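# Seat the final roller so its band couples both

## Task

Put the remaining loose roller into the free slots of the conveyor bed so that the band now hanging on the roller beside it loops around both rollers, sitting in the grooves of each, and keep every other roller still coupled by its band.

## Robot and tools

Robot: two arms, left_arm carrying a five-finger left hand and right_arm carrying a five-finger right hand. Bases sit near (+0.030, +0.484, 0) m for left_arm and (-0.005, -0.428, 0) m for right_arm in the scene frame. Scene frame: origin at table-top height midway between the arms, +x out over the table, +y toward left_arm, +z up. Each arm reports its hand point pose, velocities and Hand target in its own base frame; fixed cameras and the table use the scene frame.

Hand point: a point 0.05 m in front of the palm, 0.15 m out from the wrist flange. Its +z runs along straight fingers, +y out of the palm, +x across the palm away from the thumb on the right hand and toward the thumb on the left hand. Straight fingertips extend about 0.06-0.07 m past it along +z, 0.06 m behind it along -y. A wrist bracket on the little-finger side can strike things, and the wrist may hang below the hand point when fingers are level.

Row layout (used by execute_actions and move): one flat list of 28 numbers, each in [-1, 1], always covering both arms. Order: left_arm dx, dy, dz, rx, ry, rz; left hand little, ring, middle, index, thumb_bend, thumb_turn, force_limit, speed; then the same 14 for right_arm. The six pose numbers are an offset, not a pose: measured from that arm's Hand target as it stood when the action or move began, along the Hand target's own axes. 1.0 equals 0.6 m of travel or 180 degrees of turn; rx, ry, rz form one rotation vector. Sending all six as 0 re-commands the current Hand target. Finger numbers are targets: +1 open/straight, -1 closed; thumb_turn +1 beside the palm, -1 opposite the fingers. force_limit maps -1..+1 to about 0..10 N at the fingertip (0..15 N for the two thumb motors); speed rises from nearly zero at -1 to full at +0.48 and stays full above. To leave a hand unchanged, repeat the eight hand numbers of its last executed row (or, if none yet, its hand_measured plus hand_force_limit and hand_speed). Close at speed -0.94 or lower for a gentle grip. The opposed thumb and fingers grip objects about 0.035-0.065 m thick.

execute_actions: actions is a list of actions; each action is a table of up to 15 rows, one per 1/30 s step, and a short table repeats its last row. All rows in one action count from the same start pose. cameras picks images by name (["all"], [], or null).

move: target is one 28-number row or a list of up to 15 rows, all offsets from the same Hand targets (not chained). speed in m/s, 0.002-3.6, default 0.25 (turns capped at twice that in rad/s), one value or one per target. blend in m rounds corners in a list; 0 stops at each. stop_force in N, 3-120, ends an arm's path when it feels that much push; use it slowly when approaching contact, omit it when backing away from something pressed. zero (only with stop_force) re-zeroes the sensor first, default true. blocking=false returns after 0.5 s while the move runs, not allowed with stop_force. The result adds a move: line such as done, off_target, moving, held or fault, plus limits like paced or held.

wait: seconds 0-10, arms hold last commands. stop: brakes a running move. zoom_image: camera and region [x0, y0, x1, y1] in pixels, at most 504 by 504, of a camera from the newest images. show_instructions: shows the reference pages. zero_wrist_force: arm is left_arm or right_arm. finished_scene: ends the scene, optional scene 1.

Cameras: cam_head_left, cam_head_right, cam_high, cam_low (672x504 pinhole) and cam_left_wrist, cam_right_wrist (fisheye).

Results: end_effector_position (m), end_effector_quat_wxyz, velocities, Hand target (where the next offsets start), joint positions and torques, Wrist force and Wrist torque in the end effector's axes plus a peak line, hand_measured, hand_stopped_by (moving, target, force, stalled, fault), hand_load_n (positive pushes a finger open; a lost grip shows as load near 0), hand_force_limit, hand_speed. MOTOR HOT warns of heating; a hand point may rest short of its Hand target, so send the gap as a new offset.

Control notes: orientation commands are clipped to within 32 degrees of the measured one per step. Do not pass near an arm's own base. A clearance check holds commands that bring the arms too close.

Avoid: dropping parts or releasing them while moving, letting anything fall off the table, slamming into fixed or heavy things, pressing past a firm contact (the stiff arms fault at about 150 N outside force or at joint torque limits, stopping for 10 s), arms or hands pressing on each other, straining fingers, and overheating by holding loads or pushing at unreachable poses. The final state must stay correct after the robot lets go.

Each tool is called after ">>>" by a JSON object that holds its "fn" and its "kwargs".

Reference images:

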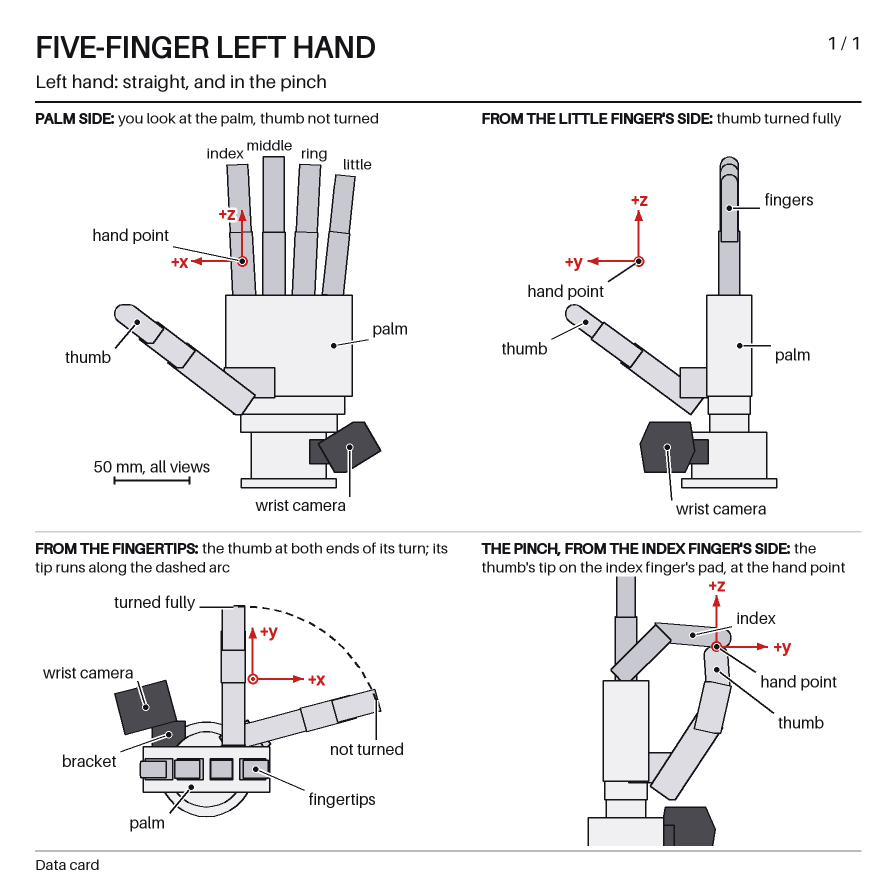

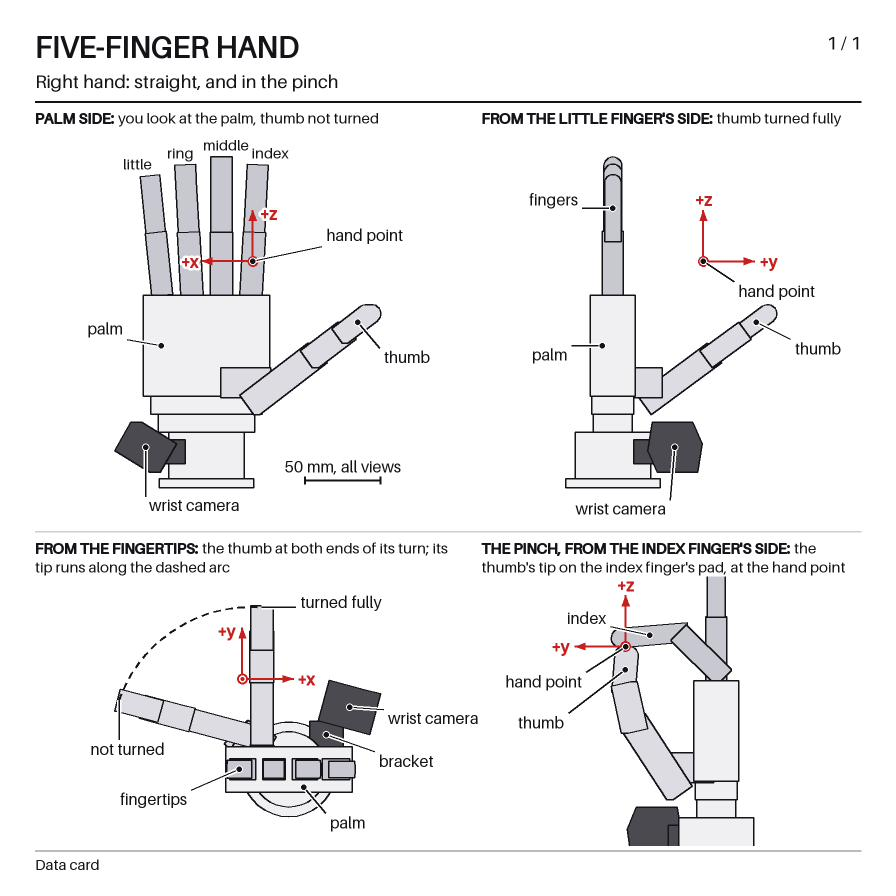

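## Session

>>> {"fn": "execute_actions", "kwargs": {"actions": []}}

Scene clock: 0.00 s.
left_arm: end_effector_position=(+0.5121, +0.0745, +0.3564) hand_measured=(+1.000, +1.000, +1.000, +1.000, +1.000, +1.000) hand_load_n=(+0.0, +0.0, +0.0, +0.0, +0.0, +0.0) hand_stopped_by=(target, target, target, target, target, target) hand_force_limit=0.00 hand_speed=-0.80 end_effector_quat_wxyz=(+0.635, +0.427, +0.628, +0.143) | right_arm: end_effector_position=(+0.3113, +0.3179, +0.3562) hand_measured=(+1.000, +1.000, +1.000, +1.000, +1.000, +1.000) hand_load_n=(+0.0, +0.0, +0.0, +0.0, +0.0, +0.0) hand_stopped_by=(target, target, target, target, target, target) hand_force_limit=0.00 hand_speed=-0.80 end_effector_quat_wxyz=(-0.490, +0.729, -0.477, +0.022)
Joint positions: left_arm=[4.041 -1.371 -2.078 2.963 -0.333 -0.289] | right_arm=[-0.03 -1.759 1.748 0.835 0.784 -3.261]
Joint velocities: within noise
Joint torques (N m): no reading
Wrist force (N): no reading
Wrist torque (N m): no reading
Wrist force, peak (N): no reading
Hand target: left_arm +0.5121, +0.0745, +0.3564; +0.635, +0.427, +0.628, +0.143 | right_arm +0.3113, +0.3179, +0.3562; -0.490, +0.729, -0.477, +0.022

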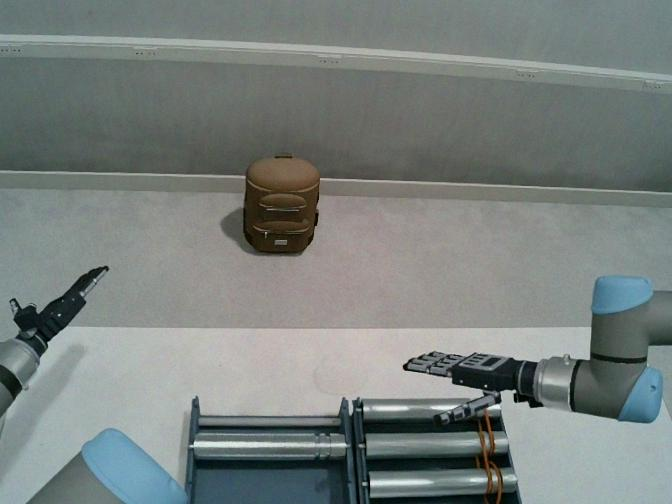

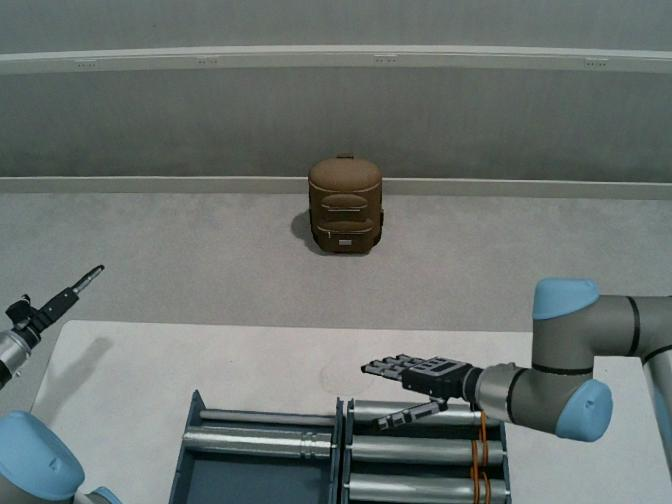

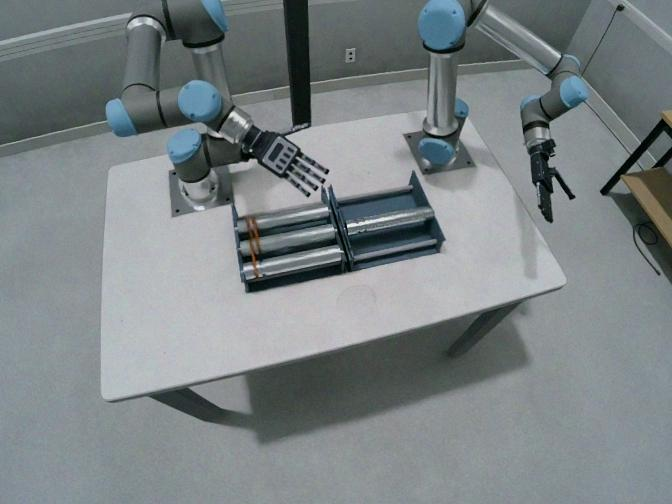

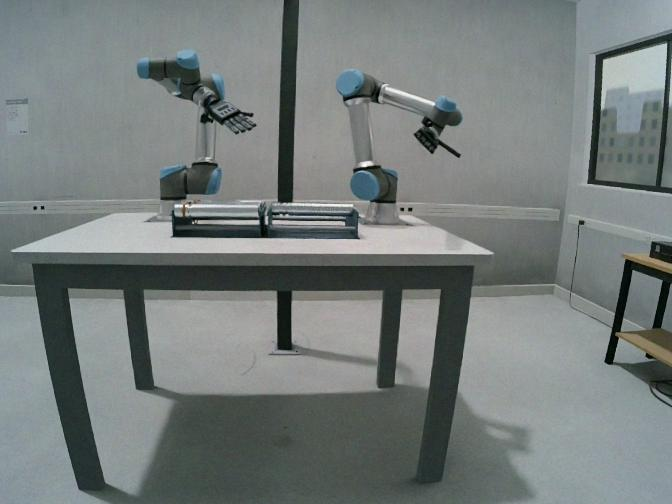

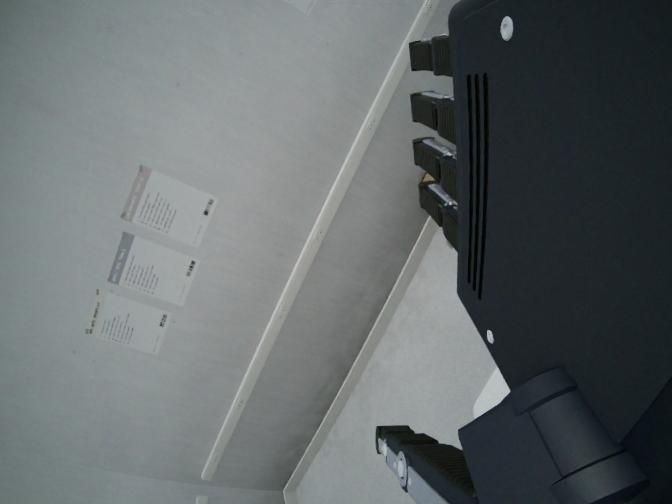

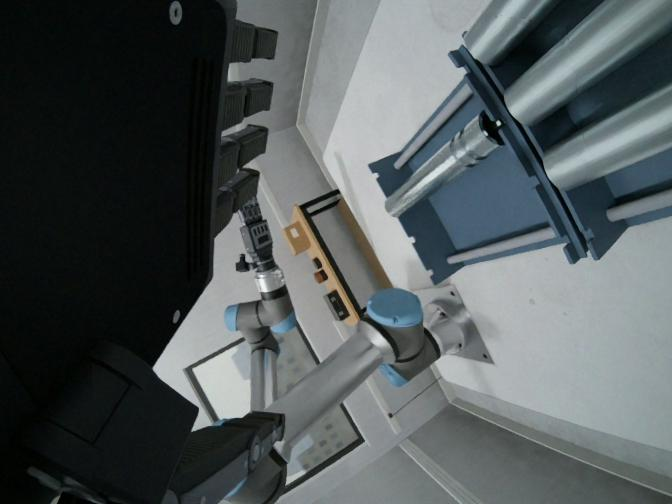

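>>> {"fn": "zoom_image", "kwargs": {"camera": "cam_high", "region": [210, 160, 470, 310]}}

>>> {"fn": "zoom_image", "kwargs": {"camera": "cam_head_right", "region": [160, 370, 540, 504]}}

>>> {"fn": "zoom_image", "kwargs": {"camera": "cam_right_wrist", "region": [350, 0, 672, 280]}}

>>> {"fn": "zoom_image", "kwargs": {"camera": "cam_low", "region": [150, 180, 380, 260]}}

Scaled by 1.938 from the camera's 672x504 image, which has a finer 960x720 frame.

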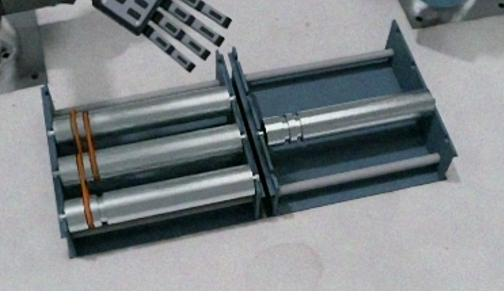

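Scaled by 1.326 from the camera's 672x504 image, which has a finer 960x720 frame.

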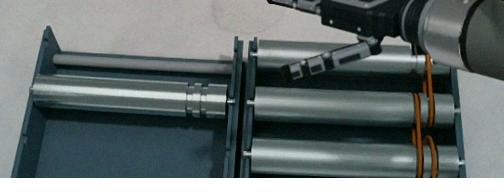

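Scaled by 1.565 from the camera's 672x504 image, which has a finer 960x720 frame.

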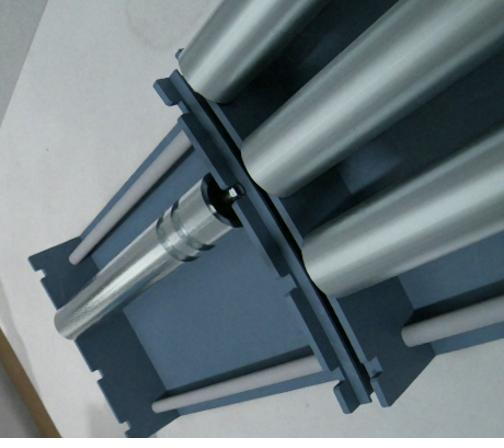

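Scaled by 2.191 from the camera's 672x504 image, which has a finer 960x720 frame.

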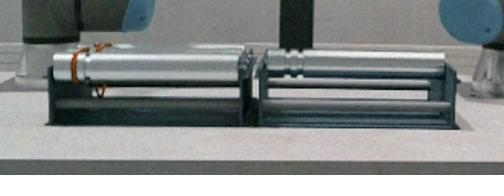

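>>> {"fn": "zoom_image", "kwargs": {"camera": "cam_high", "region": [225, 190, 355, 300]}}

>>> {"fn": "zoom_image", "kwargs": {"camera": "cam_head_left", "region": [340, 380, 530, 504]}}

>>> {"fn": "zoom_image", "kwargs": {"camera": "cam_low", "region": [160, 190, 280, 250]}}

Scaled by 3.877 from the camera's 672x504 image, which has a finer 960x720 frame.

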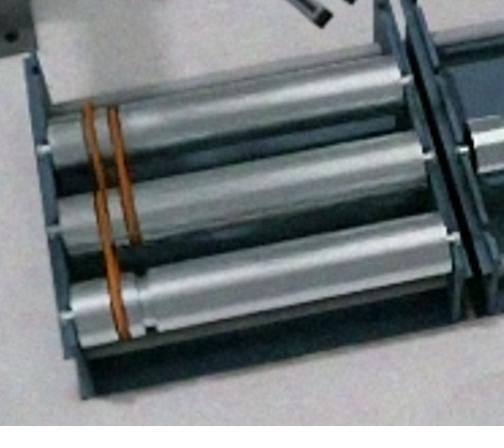

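Scaled by 2.653 from the camera's 672x504 image, which has a finer 960x720 frame.

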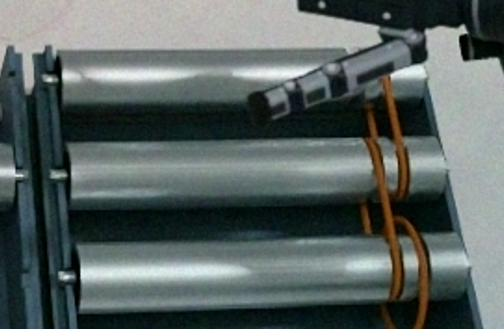

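Scaled by 4.200 from the camera's 672x504 image, which has a finer 960x720 frame.

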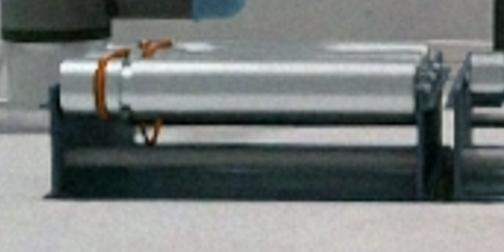

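>>> {"fn": "move", "kwargs": {"target": [0,0,0,0,0,0,1,1,1,1,1,1,0,-0.8, 0.093,0.093,-0.255,-0.276,0.285,-0.173,1,1,1,1,1,1,0,-0.8], "speed": 0.4, "cameras": ["all"]}}

Scene clock: 5.97 s.
left_arm: end_effector_position=(+0.5121, +0.0745, +0.3564) hand_measured=(+1.000, +1.000, +1.000, +1.000, +1.000, +1.000) hand_load_n=(+0.0, +0.0, +0.0, +0.0, +0.0, +0.0) hand_stopped_by=(target, target, target, target, target, target) hand_force_limit=0.00 hand_speed=-0.80 end_effector_quat_wxyz=(+0.635, +0.427, +0.628, +0.143) | right_arm: end_effector_position=(+0.2274, +0.1682, +0.3701) hand_measured=(+1.000, +1.000, +1.000, +1.000, +1.000, +1.000) hand_load_n=(+0.0, +0.0, +0.0, +0.0, +0.0, +0.0) hand_stopped_by=(target, target, target, target, target, target) hand_force_limit=0.00 hand_speed=-0.80 end_effector_quat_wxyz=(+0.114, +0.874, -0.400, +0.251)
Joint positions: left_arm=[4.041 -1.371 -2.078 2.963 -0.333 -0.289] | right_arm=[0.568 -1.491 1.436 1.535 2.123 -3.312]
Joint torques (N m): left_arm=[0.69 8.6 19.53 -0.94 0.85 -0.14] | right_arm=[9.02 -15.81 -5.73 3.99 2.38 2.91]
Wrist force (N): left_arm=[-0.6 -0.1 -0.3] | right_arm=[-3.3 -0.3 1.0]
Wrist torque (N m): left_arm=[0.00 0.08 -0.03] | right_arm=[0.06 0.15 -0.19]
Wrist force, peak (N): left_arm=[0.1 -0.1 -0.7] | right_arm=[-3.6 -0.6 0.9]
Hand target: left_arm +0.5121, +0.0745, +0.3564; +0.635, +0.427, +0.628, +0.143 | right_arm +0.2274, +0.1681, +0.3701; +0.114, +0.874, -0.400, +0.251
Off the commanded pose: left_arm 0.000 m, 0 deg | right_arm 0.000 m, 0 deg.
move: done

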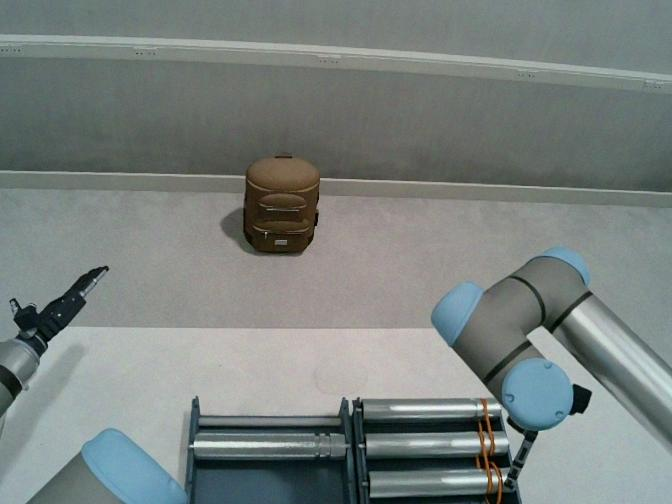

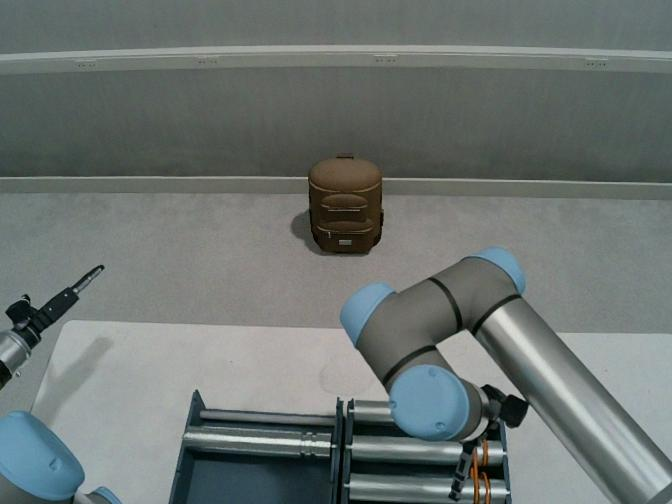

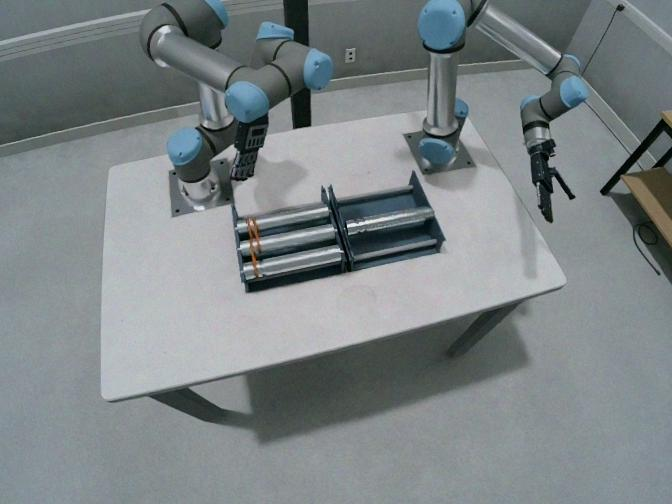

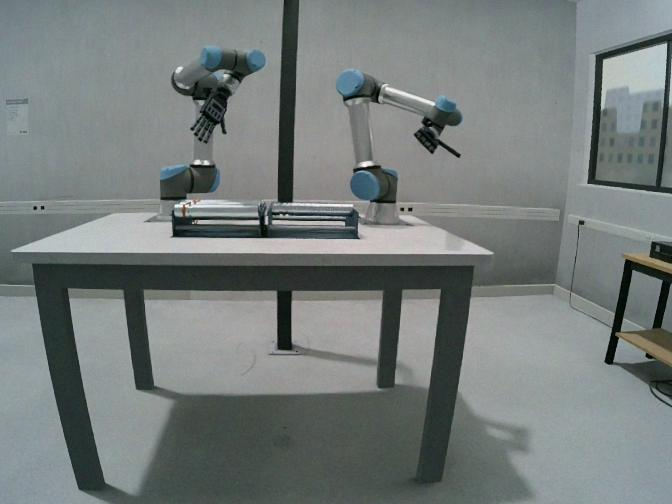

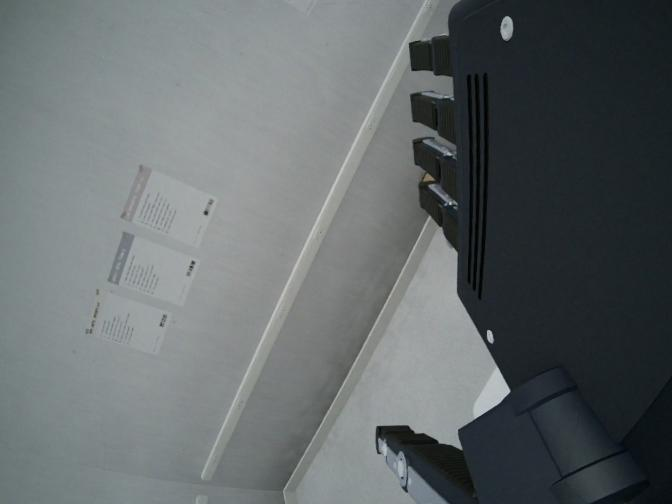

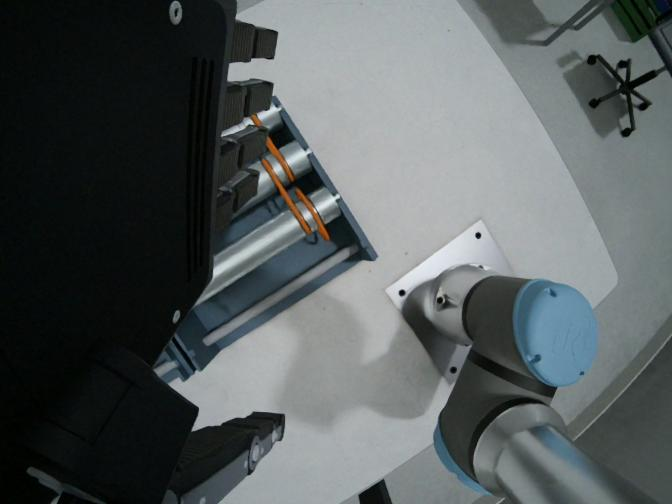

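>>> {"fn": "zoom_image", "kwargs": {"camera": "cam_right_wrist", "region": [190, 80, 400, 280]}}

>>> {"fn": "zoom_image", "kwargs": {"camera": "cam_head_left", "region": [180, 380, 530, 504]}}

>>> {"fn": "zoom_image", "kwargs": {"camera": "cam_high", "region": [225, 190, 355, 300]}}

Scaled by 2.400 from the camera's 672x504 image, which has a finer 960x720 frame.

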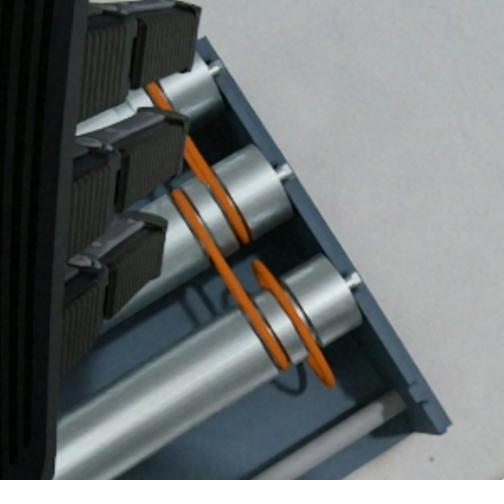

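Scaled by 1.440 from the camera's 672x504 image, which has a finer 960x720 frame.

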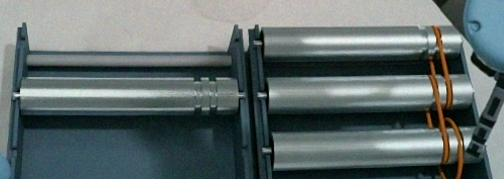

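Scaled by 3.877 from the camera's 672x504 image, which has a finer 960x720 frame.

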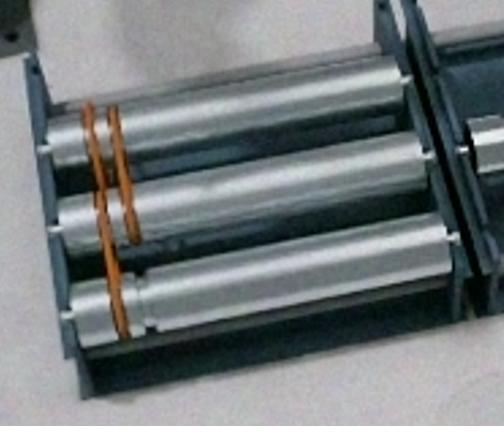

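>>> {"fn": "move", "kwargs": {"target": [0,0,0,0,0,0,1,1,1,1,1,1,0,-0.8, 0.074,0.046,0.125,0.609,0.148,-0.450,1,1,1,1,1,1,0,-0.8], "speed": 0.4, "cameras": ["cam_right_wrist","cam_high"]}}

Scene clock: 15.23 s.
left_arm: end_effector_position=(+0.5121, +0.0745, +0.3564) hand_measured=(+1.000, +1.000, +1.000, +1.000, +1.000, +1.000) hand_load_n=(+0.0, +0.5, +0.0, +0.0, +0.0, +0.0) hand_stopped_by=(target, target, target, target, target, target) hand_force_limit=0.00 hand_speed=-0.80 end_effector_quat_wxyz=(+0.635, +0.427, +0.628, +0.143) | right_arm: end_effector_position=(+0.2581, +0.0927, +0.3300) hand_measured=(+1.000, +1.000, +1.000, +1.000, +1.000, +1.000) hand_load_n=(+0.0, +0.0, +0.0, +0.0, +0.0, +0.0) hand_stopped_by=(target, target, target, target, target, target) hand_force_limit=0.00 hand_speed=-0.80 end_effector_quat_wxyz=(-0.189, +0.874, +0.404, +0.193)
Joint positions: left_arm=[4.041 -1.371 -2.078 2.963 -0.333 -0.289] | right_arm=[-0.657 -1.97 1.975 1.74 1.05 -6.283]
Joint torques (N m): left_arm=[-0.72 7.58 20.24 -0.7 0.84 0.05] | right_arm=[-9.3 7.83 -32.11 4.21 -2.12 -2.92]
Wrist force (N): left_arm=[-0.2 -0.1 -0.3] | right_arm=[-3.3 -0.3 1.2]
Wrist torque (N m): left_arm=[0.00 0.02 -0.01] | right_arm=[0.02 0.15 -0.09]
Wrist force, peak (N): left_arm=[-0.3 -0.3 -0.6] | right_arm=[-4.8 -0.5 -0.3]
Hand target: left_arm +0.5121, +0.0745, +0.3564; +0.635, +0.427, +0.628, +0.143 | right_arm +0.2572, +0.0916, +0.3300; -0.315, +0.721, +0.498, +0.365
Off the commanded pose: left_arm 0.000 m, 0 deg | right_arm 0.001 m, 57 deg; orientation clipped.
joint sent to its limit (right arm) — joint 6 (wrist 3), lower limit. The joint targets are off in orientation, not in position.
move: off_target (right_arm); limits=paced
Images, in order (width x height): cam_high 672x504, cam_right_wrist 672x504.

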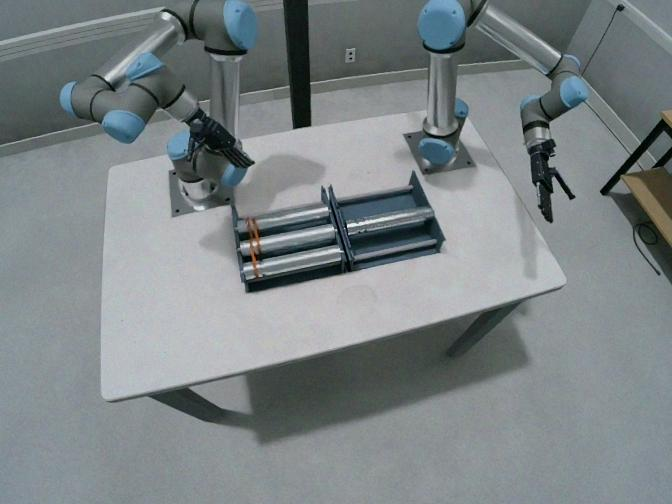

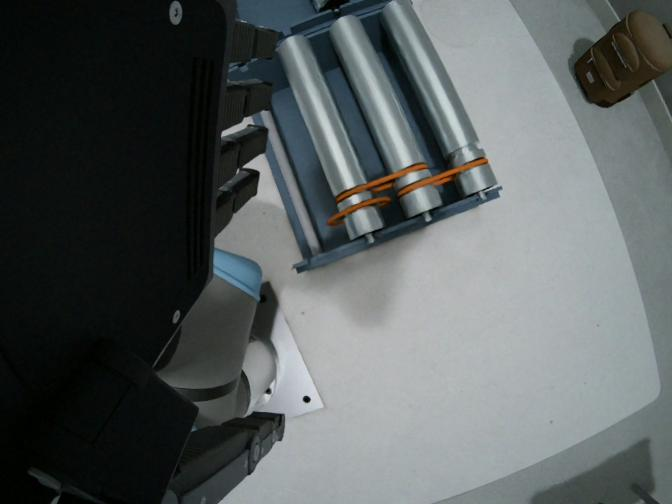

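>>> {"fn": "zoom_image", "kwargs": {"camera": "cam_right_wrist", "region": [250, 0, 520, 280]}}

Scaled by 1.800 from the camera's 672x504 image, which has a finer 960x720 frame.

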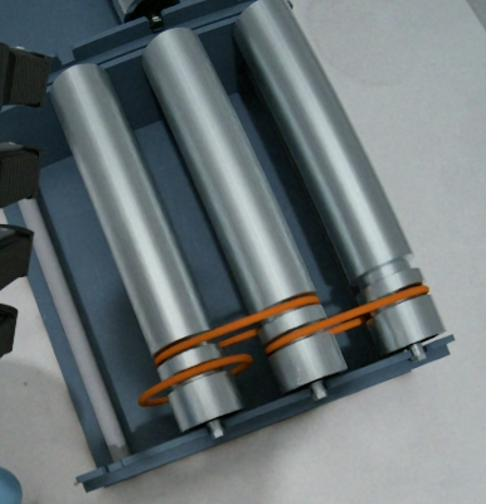

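>>> {"fn": "zoom_image", "kwargs": {"camera": "cam_right_wrist", "region": [310, 160, 430, 260]}}

Scaled by 4.200 from the camera's 672x504 image, which has a finer 960x720 frame.

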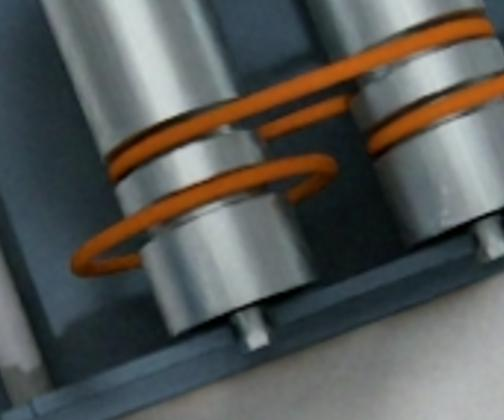

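>>> {"fn": "move", "kwargs": {"target": [[0,0,0,0,0,0,1,1,1,1,1,1,0,-0.8, 0,0,0,-0.1744,0.0015,0.4222,1,1,1,1,1,1,0,-0.8],[0,0,0,0,0,0,1,1,1,1,1,1,0,-0.8, -0.1575,0.0388,0.1047,-0.3487,0.003,0.8445,1,1,1,1,1,1,0,-0.8]], "speed": 0.5, "blend": 0.02, "cameras": ["cam_right_wrist","cam_high","cam_head_left"]}}

Scene clock: 23.07 s.
left_arm: end_effector_position=(+0.5121, +0.0745, +0.3564) hand_measured=(+1.000, +1.000, +1.000, +1.000, +1.000, +1.000) hand_load_n=(+0.0, +0.0, +0.0, +0.0, +0.0, +0.0) hand_stopped_by=(target, target, target, target, target, target) hand_force_limit=0.00 hand_speed=-0.80 end_effector_quat_wxyz=(+0.635, +0.427, +0.628, +0.143) | right_arm: end_effector_position=(+0.2702, +0.0896, +0.2149) hand_measured=(+1.000, +1.000, +1.000, +1.000, +1.000, +1.000) hand_load_n=(+0.0, +0.0, +0.0, +0.0, -0.5, +0.0) hand_stopped_by=(target, target, target, target, target, target) hand_force_limit=0.00 hand_speed=-0.80 end_effector_quat_wxyz=(-0.106, +0.671, -0.732, -0.048)
Joint positions: left_arm=[4.041 -1.371 -2.078 2.963 -0.333 -0.289] | right_arm=[-0.45 -1.559 1.904 1.237 1.338 -3.506]
Joint torques (N m): left_arm=[-0.7 8.58 20.29 -0.72 0.47 -0.1] | right_arm=[10.36 -11.32 -5.18 1.92 1.32 2.58]
Wrist force (N): left_arm=[-0.2 -0.3 -0.4] | right_arm=[-0.7 -1.2 1.1]
Wrist torque (N m): left_arm=[-0.01 0.02 -0.01] | right_arm=[-0.09 0.01 -0.10]
Wrist force, peak (N): left_arm=[-0.4 -0.4 -0.4] | right_arm=[-3.5 0.0 1.5]
Hand target: left_arm +0.5121, +0.0745, +0.3564; +0.635, +0.427, +0.628, +0.143 | right_arm +0.2702, +0.0896, +0.2149; -0.106, +0.671, -0.732, -0.048
Off the commanded pose: left_arm 0.000 m, 0 deg | right_arm 0.000 m, 0 deg.
move: done
Images, in order (width x height): cam_head_left 672x504, cam_high 672x504, cam_right_wrist 672x504.

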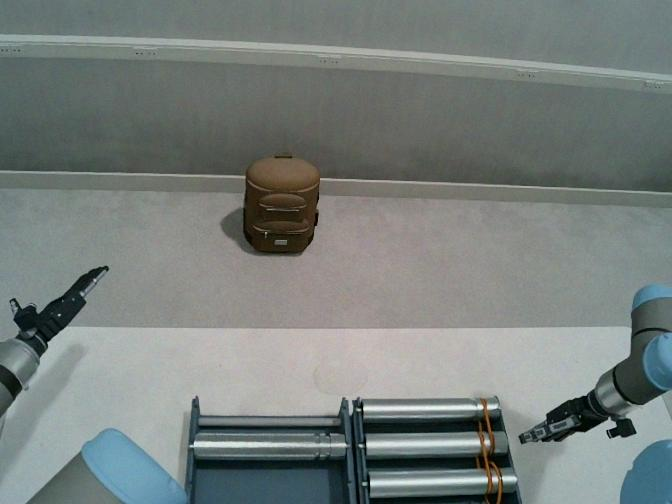

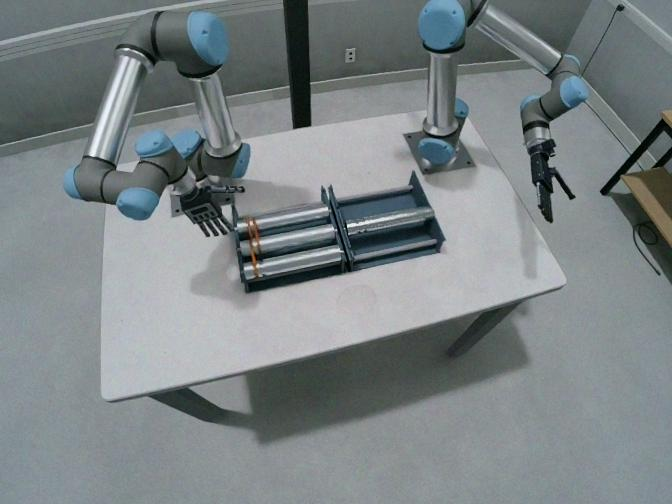

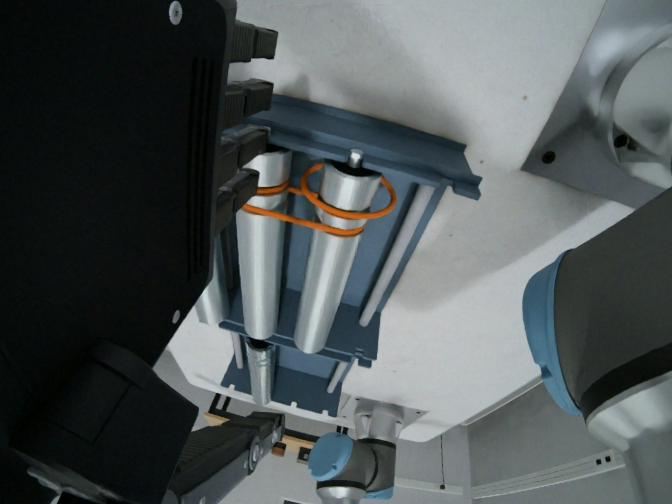

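>>> {"fn": "zoom_image", "kwargs": {"camera": "cam_right_wrist", "region": [200, 80, 500, 300]}}

>>> {"fn": "zoom_image", "kwargs": {"camera": "cam_right_wrist", "region": [280, 130, 420, 260]}}

>>> {"fn": "zoom_image", "kwargs": {"camera": "cam_right_wrist", "region": [200, 300, 400, 440]}}

Scaled by 1.680 from the camera's 672x504 image, which has a finer 960x720 frame.

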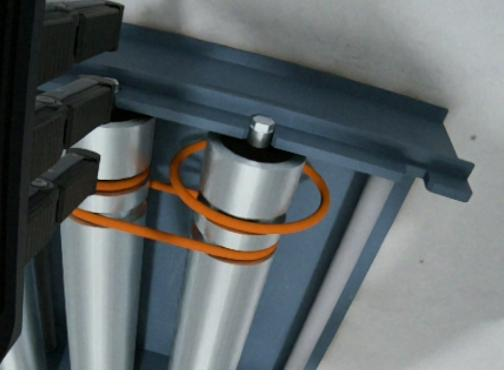

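Scaled by 3.600 from the camera's 672x504 image, which has a finer 960x720 frame.

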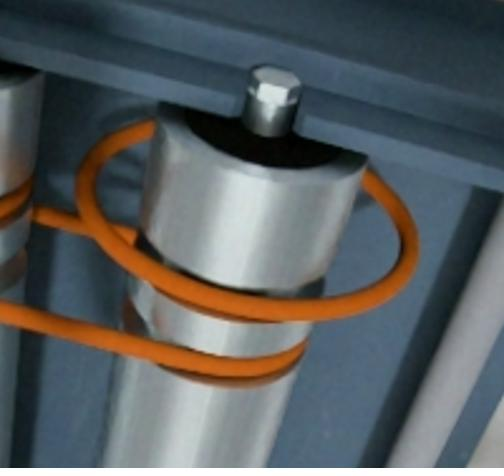

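Scaled by 2.520 from the camera's 672x504 image, which has a finer 960x720 frame.

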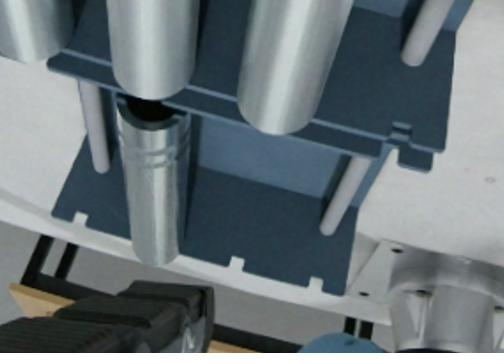

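>>> {"fn": "zoom_image", "kwargs": {"camera": "cam_right_wrist", "region": [400, 110, 520, 230]}}

>>> {"fn": "zoom_image", "kwargs": {"camera": "cam_right_wrist", "region": [290, 290, 400, 400]}}

Scaled by 4.200 from the camera's 672x504 image, which has a finer 960x720 frame.

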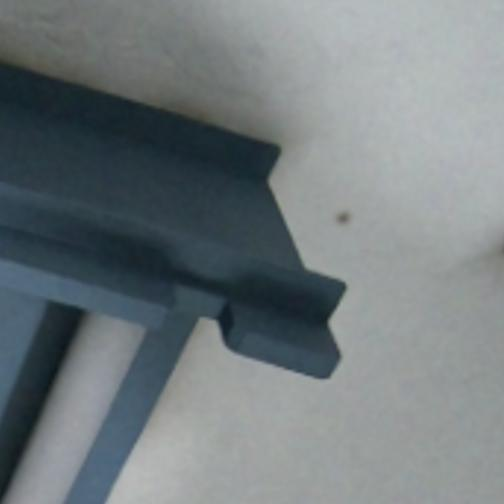

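Scaled by 4.582 from the camera's 672x504 image, which has a finer 960x720 frame.

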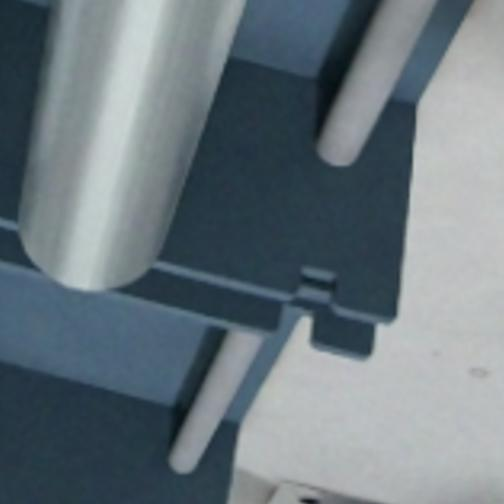

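>>> {"fn": "zoom_image", "kwargs": {"camera": "cam_low", "region": [165, 190, 225, 245]}}

>>> {"fn": "zoom_image", "kwargs": {"camera": "cam_low", "region": [250, 195, 370, 245]}}

This scene's latest camera images include none from cam_low. They are from: cam_head_left, cam_high, cam_right_wrist. cam_low's image comes with the result of a call that names it in "cameras".

This scene's latest camera images include none from cam_low. They are from: cam_head_left, cam_high, cam_right_wrist. cam_low's image comes with the result of a call that names it in "cameras".

>>> {"fn": "move", "kwargs": {"target": [-0.465,-0.591,-0.1178,0.3815,0.2445,0.0958,1,1,1,1,1,1,0,-0.8, 0,0,0,0,0,0,1,1,1,1,1,1,0,-0.8], "speed": 0.4, "cameras": ["all"]}}

Scene clock: 28.50 s.
left_arm: end_effector_position=(+0.2742, -0.3112, +0.2999) hand_measured=(+1.000, +1.000, +1.000, +1.000, +1.000, +1.000) hand_load_n=(+0.0, +0.0, +0.0, +0.0, +0.0, +0.0) hand_stopped_by=(target, target, target, target, target, target) hand_force_limit=0.00 hand_speed=-0.80 end_effector_quat_wxyz=(+0.000, +0.702, +0.712, +0.000) | right_arm: end_effector_position=(+0.2702, +0.0896, +0.2149) hand_measured=(+1.000, +1.000, +1.000, +1.000, +1.000, +1.000) hand_load_n=(+0.0, +0.0, +0.0, +0.0, +0.0, +0.0) hand_stopped_by=(target, target, target, target, target, target) hand_force_limit=0.00 hand_speed=-0.80 end_effector_quat_wxyz=(-0.106, +0.671, -0.732, -0.048)
Joint positions: left_arm=[2.466 -1.784 -1.428 1.642 -1.571 -0.689] | right_arm=[-0.45 -1.559 1.904 1.237 1.338 -3.506]
Joint torques (N m): left_arm=[-14.35 11.55 32.12 -4.66 3.26 -2.23] | right_arm=[10.31 -10.69 -27.59 3.81 1.38 2.9]
Wrist force (N): left_arm=[0.2 1.7 0.1] | right_arm=[-0.4 -1.0 1.4]
Wrist torque (N m): left_arm=[0.22 -0.03 0.04] | right_arm=[-0.09 -0.06 -0.08]
Wrist force, peak (N): left_arm=[-1.7 1.0 0.3] | right_arm=[-1.0 -1.5 1.4]
Hand target: left_arm +0.2741, -0.3112, +0.2998; +0.000, +0.702, +0.712, +0.000 | right_arm +0.2702, +0.0896, +0.2149; -0.106, +0.671, -0.732, -0.048
Off the commanded pose: left_arm 0.000 m, 0 deg | right_arm 0.000 m, 0 deg.
move: done

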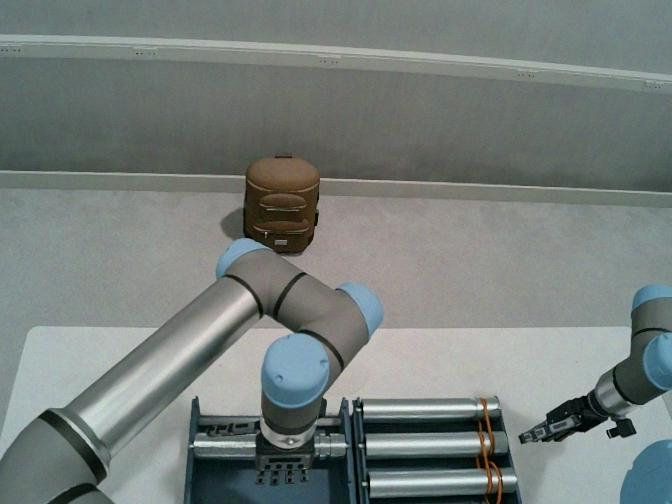

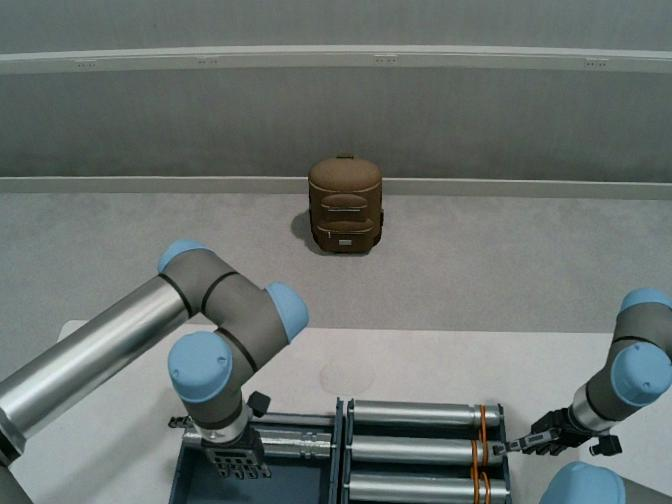

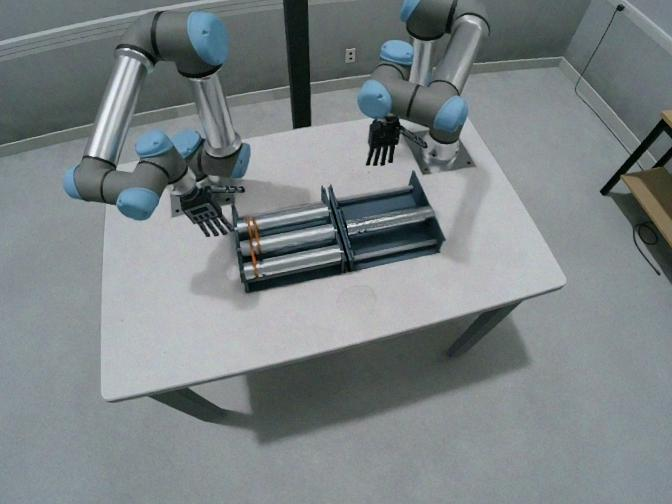

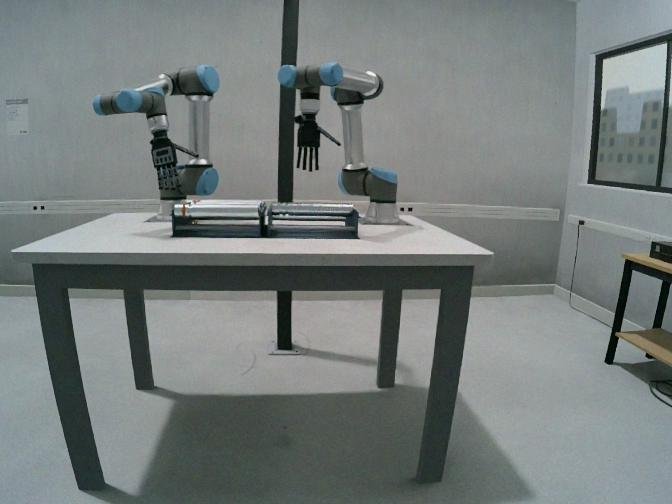

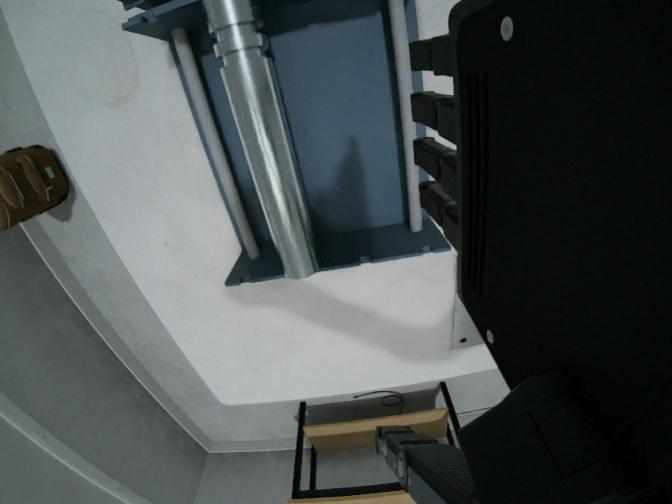

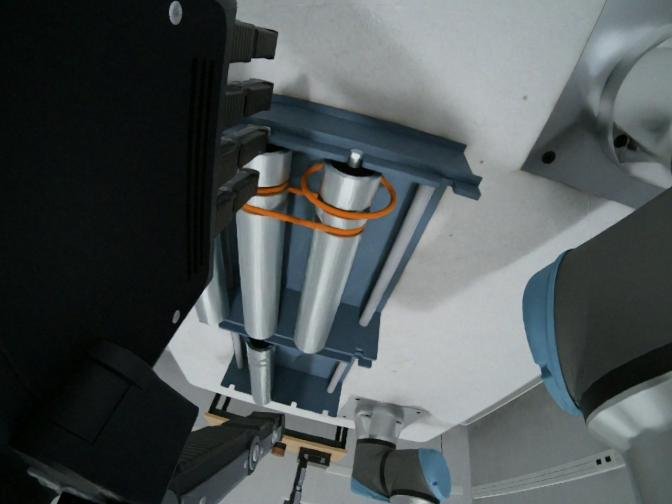

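>>> {"fn": "zoom_image", "kwargs": {"camera": "cam_left_wrist", "region": [110, 0, 450, 300]}}

>>> {"fn": "zoom_image", "kwargs": {"camera": "cam_left_wrist", "region": [220, 220, 460, 300]}}

>>> {"fn": "zoom_image", "kwargs": {"camera": "cam_low", "region": [165, 190, 225, 245]}}

>>> {"fn": "zoom_image", "kwargs": {"camera": "cam_low", "region": [240, 190, 370, 250]}}

Scaled by 1.482 from the camera's 672x504 image, which has a finer 960x720 frame.

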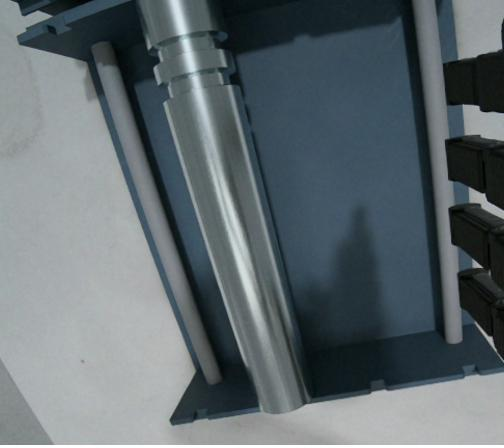

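Scaled by 2.100 from the camera's 672x504 image, which has a finer 960x720 frame.

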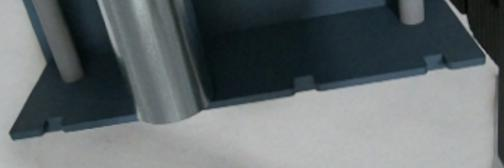

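Scaled by 8.400 from the camera's 672x504 image, which has a finer 960x720 frame.

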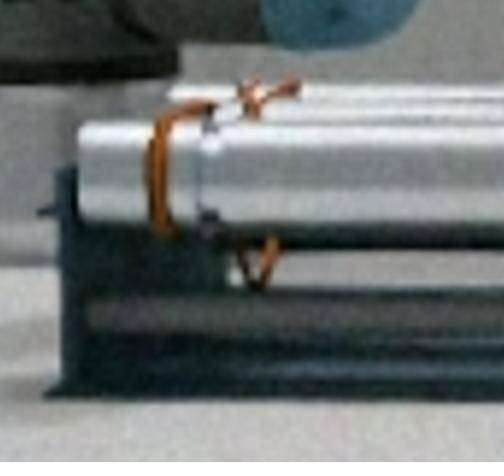

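Scaled by 3.877 from the camera's 672x504 image, which has a finer 960x720 frame.

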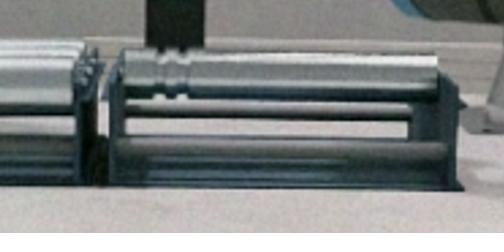

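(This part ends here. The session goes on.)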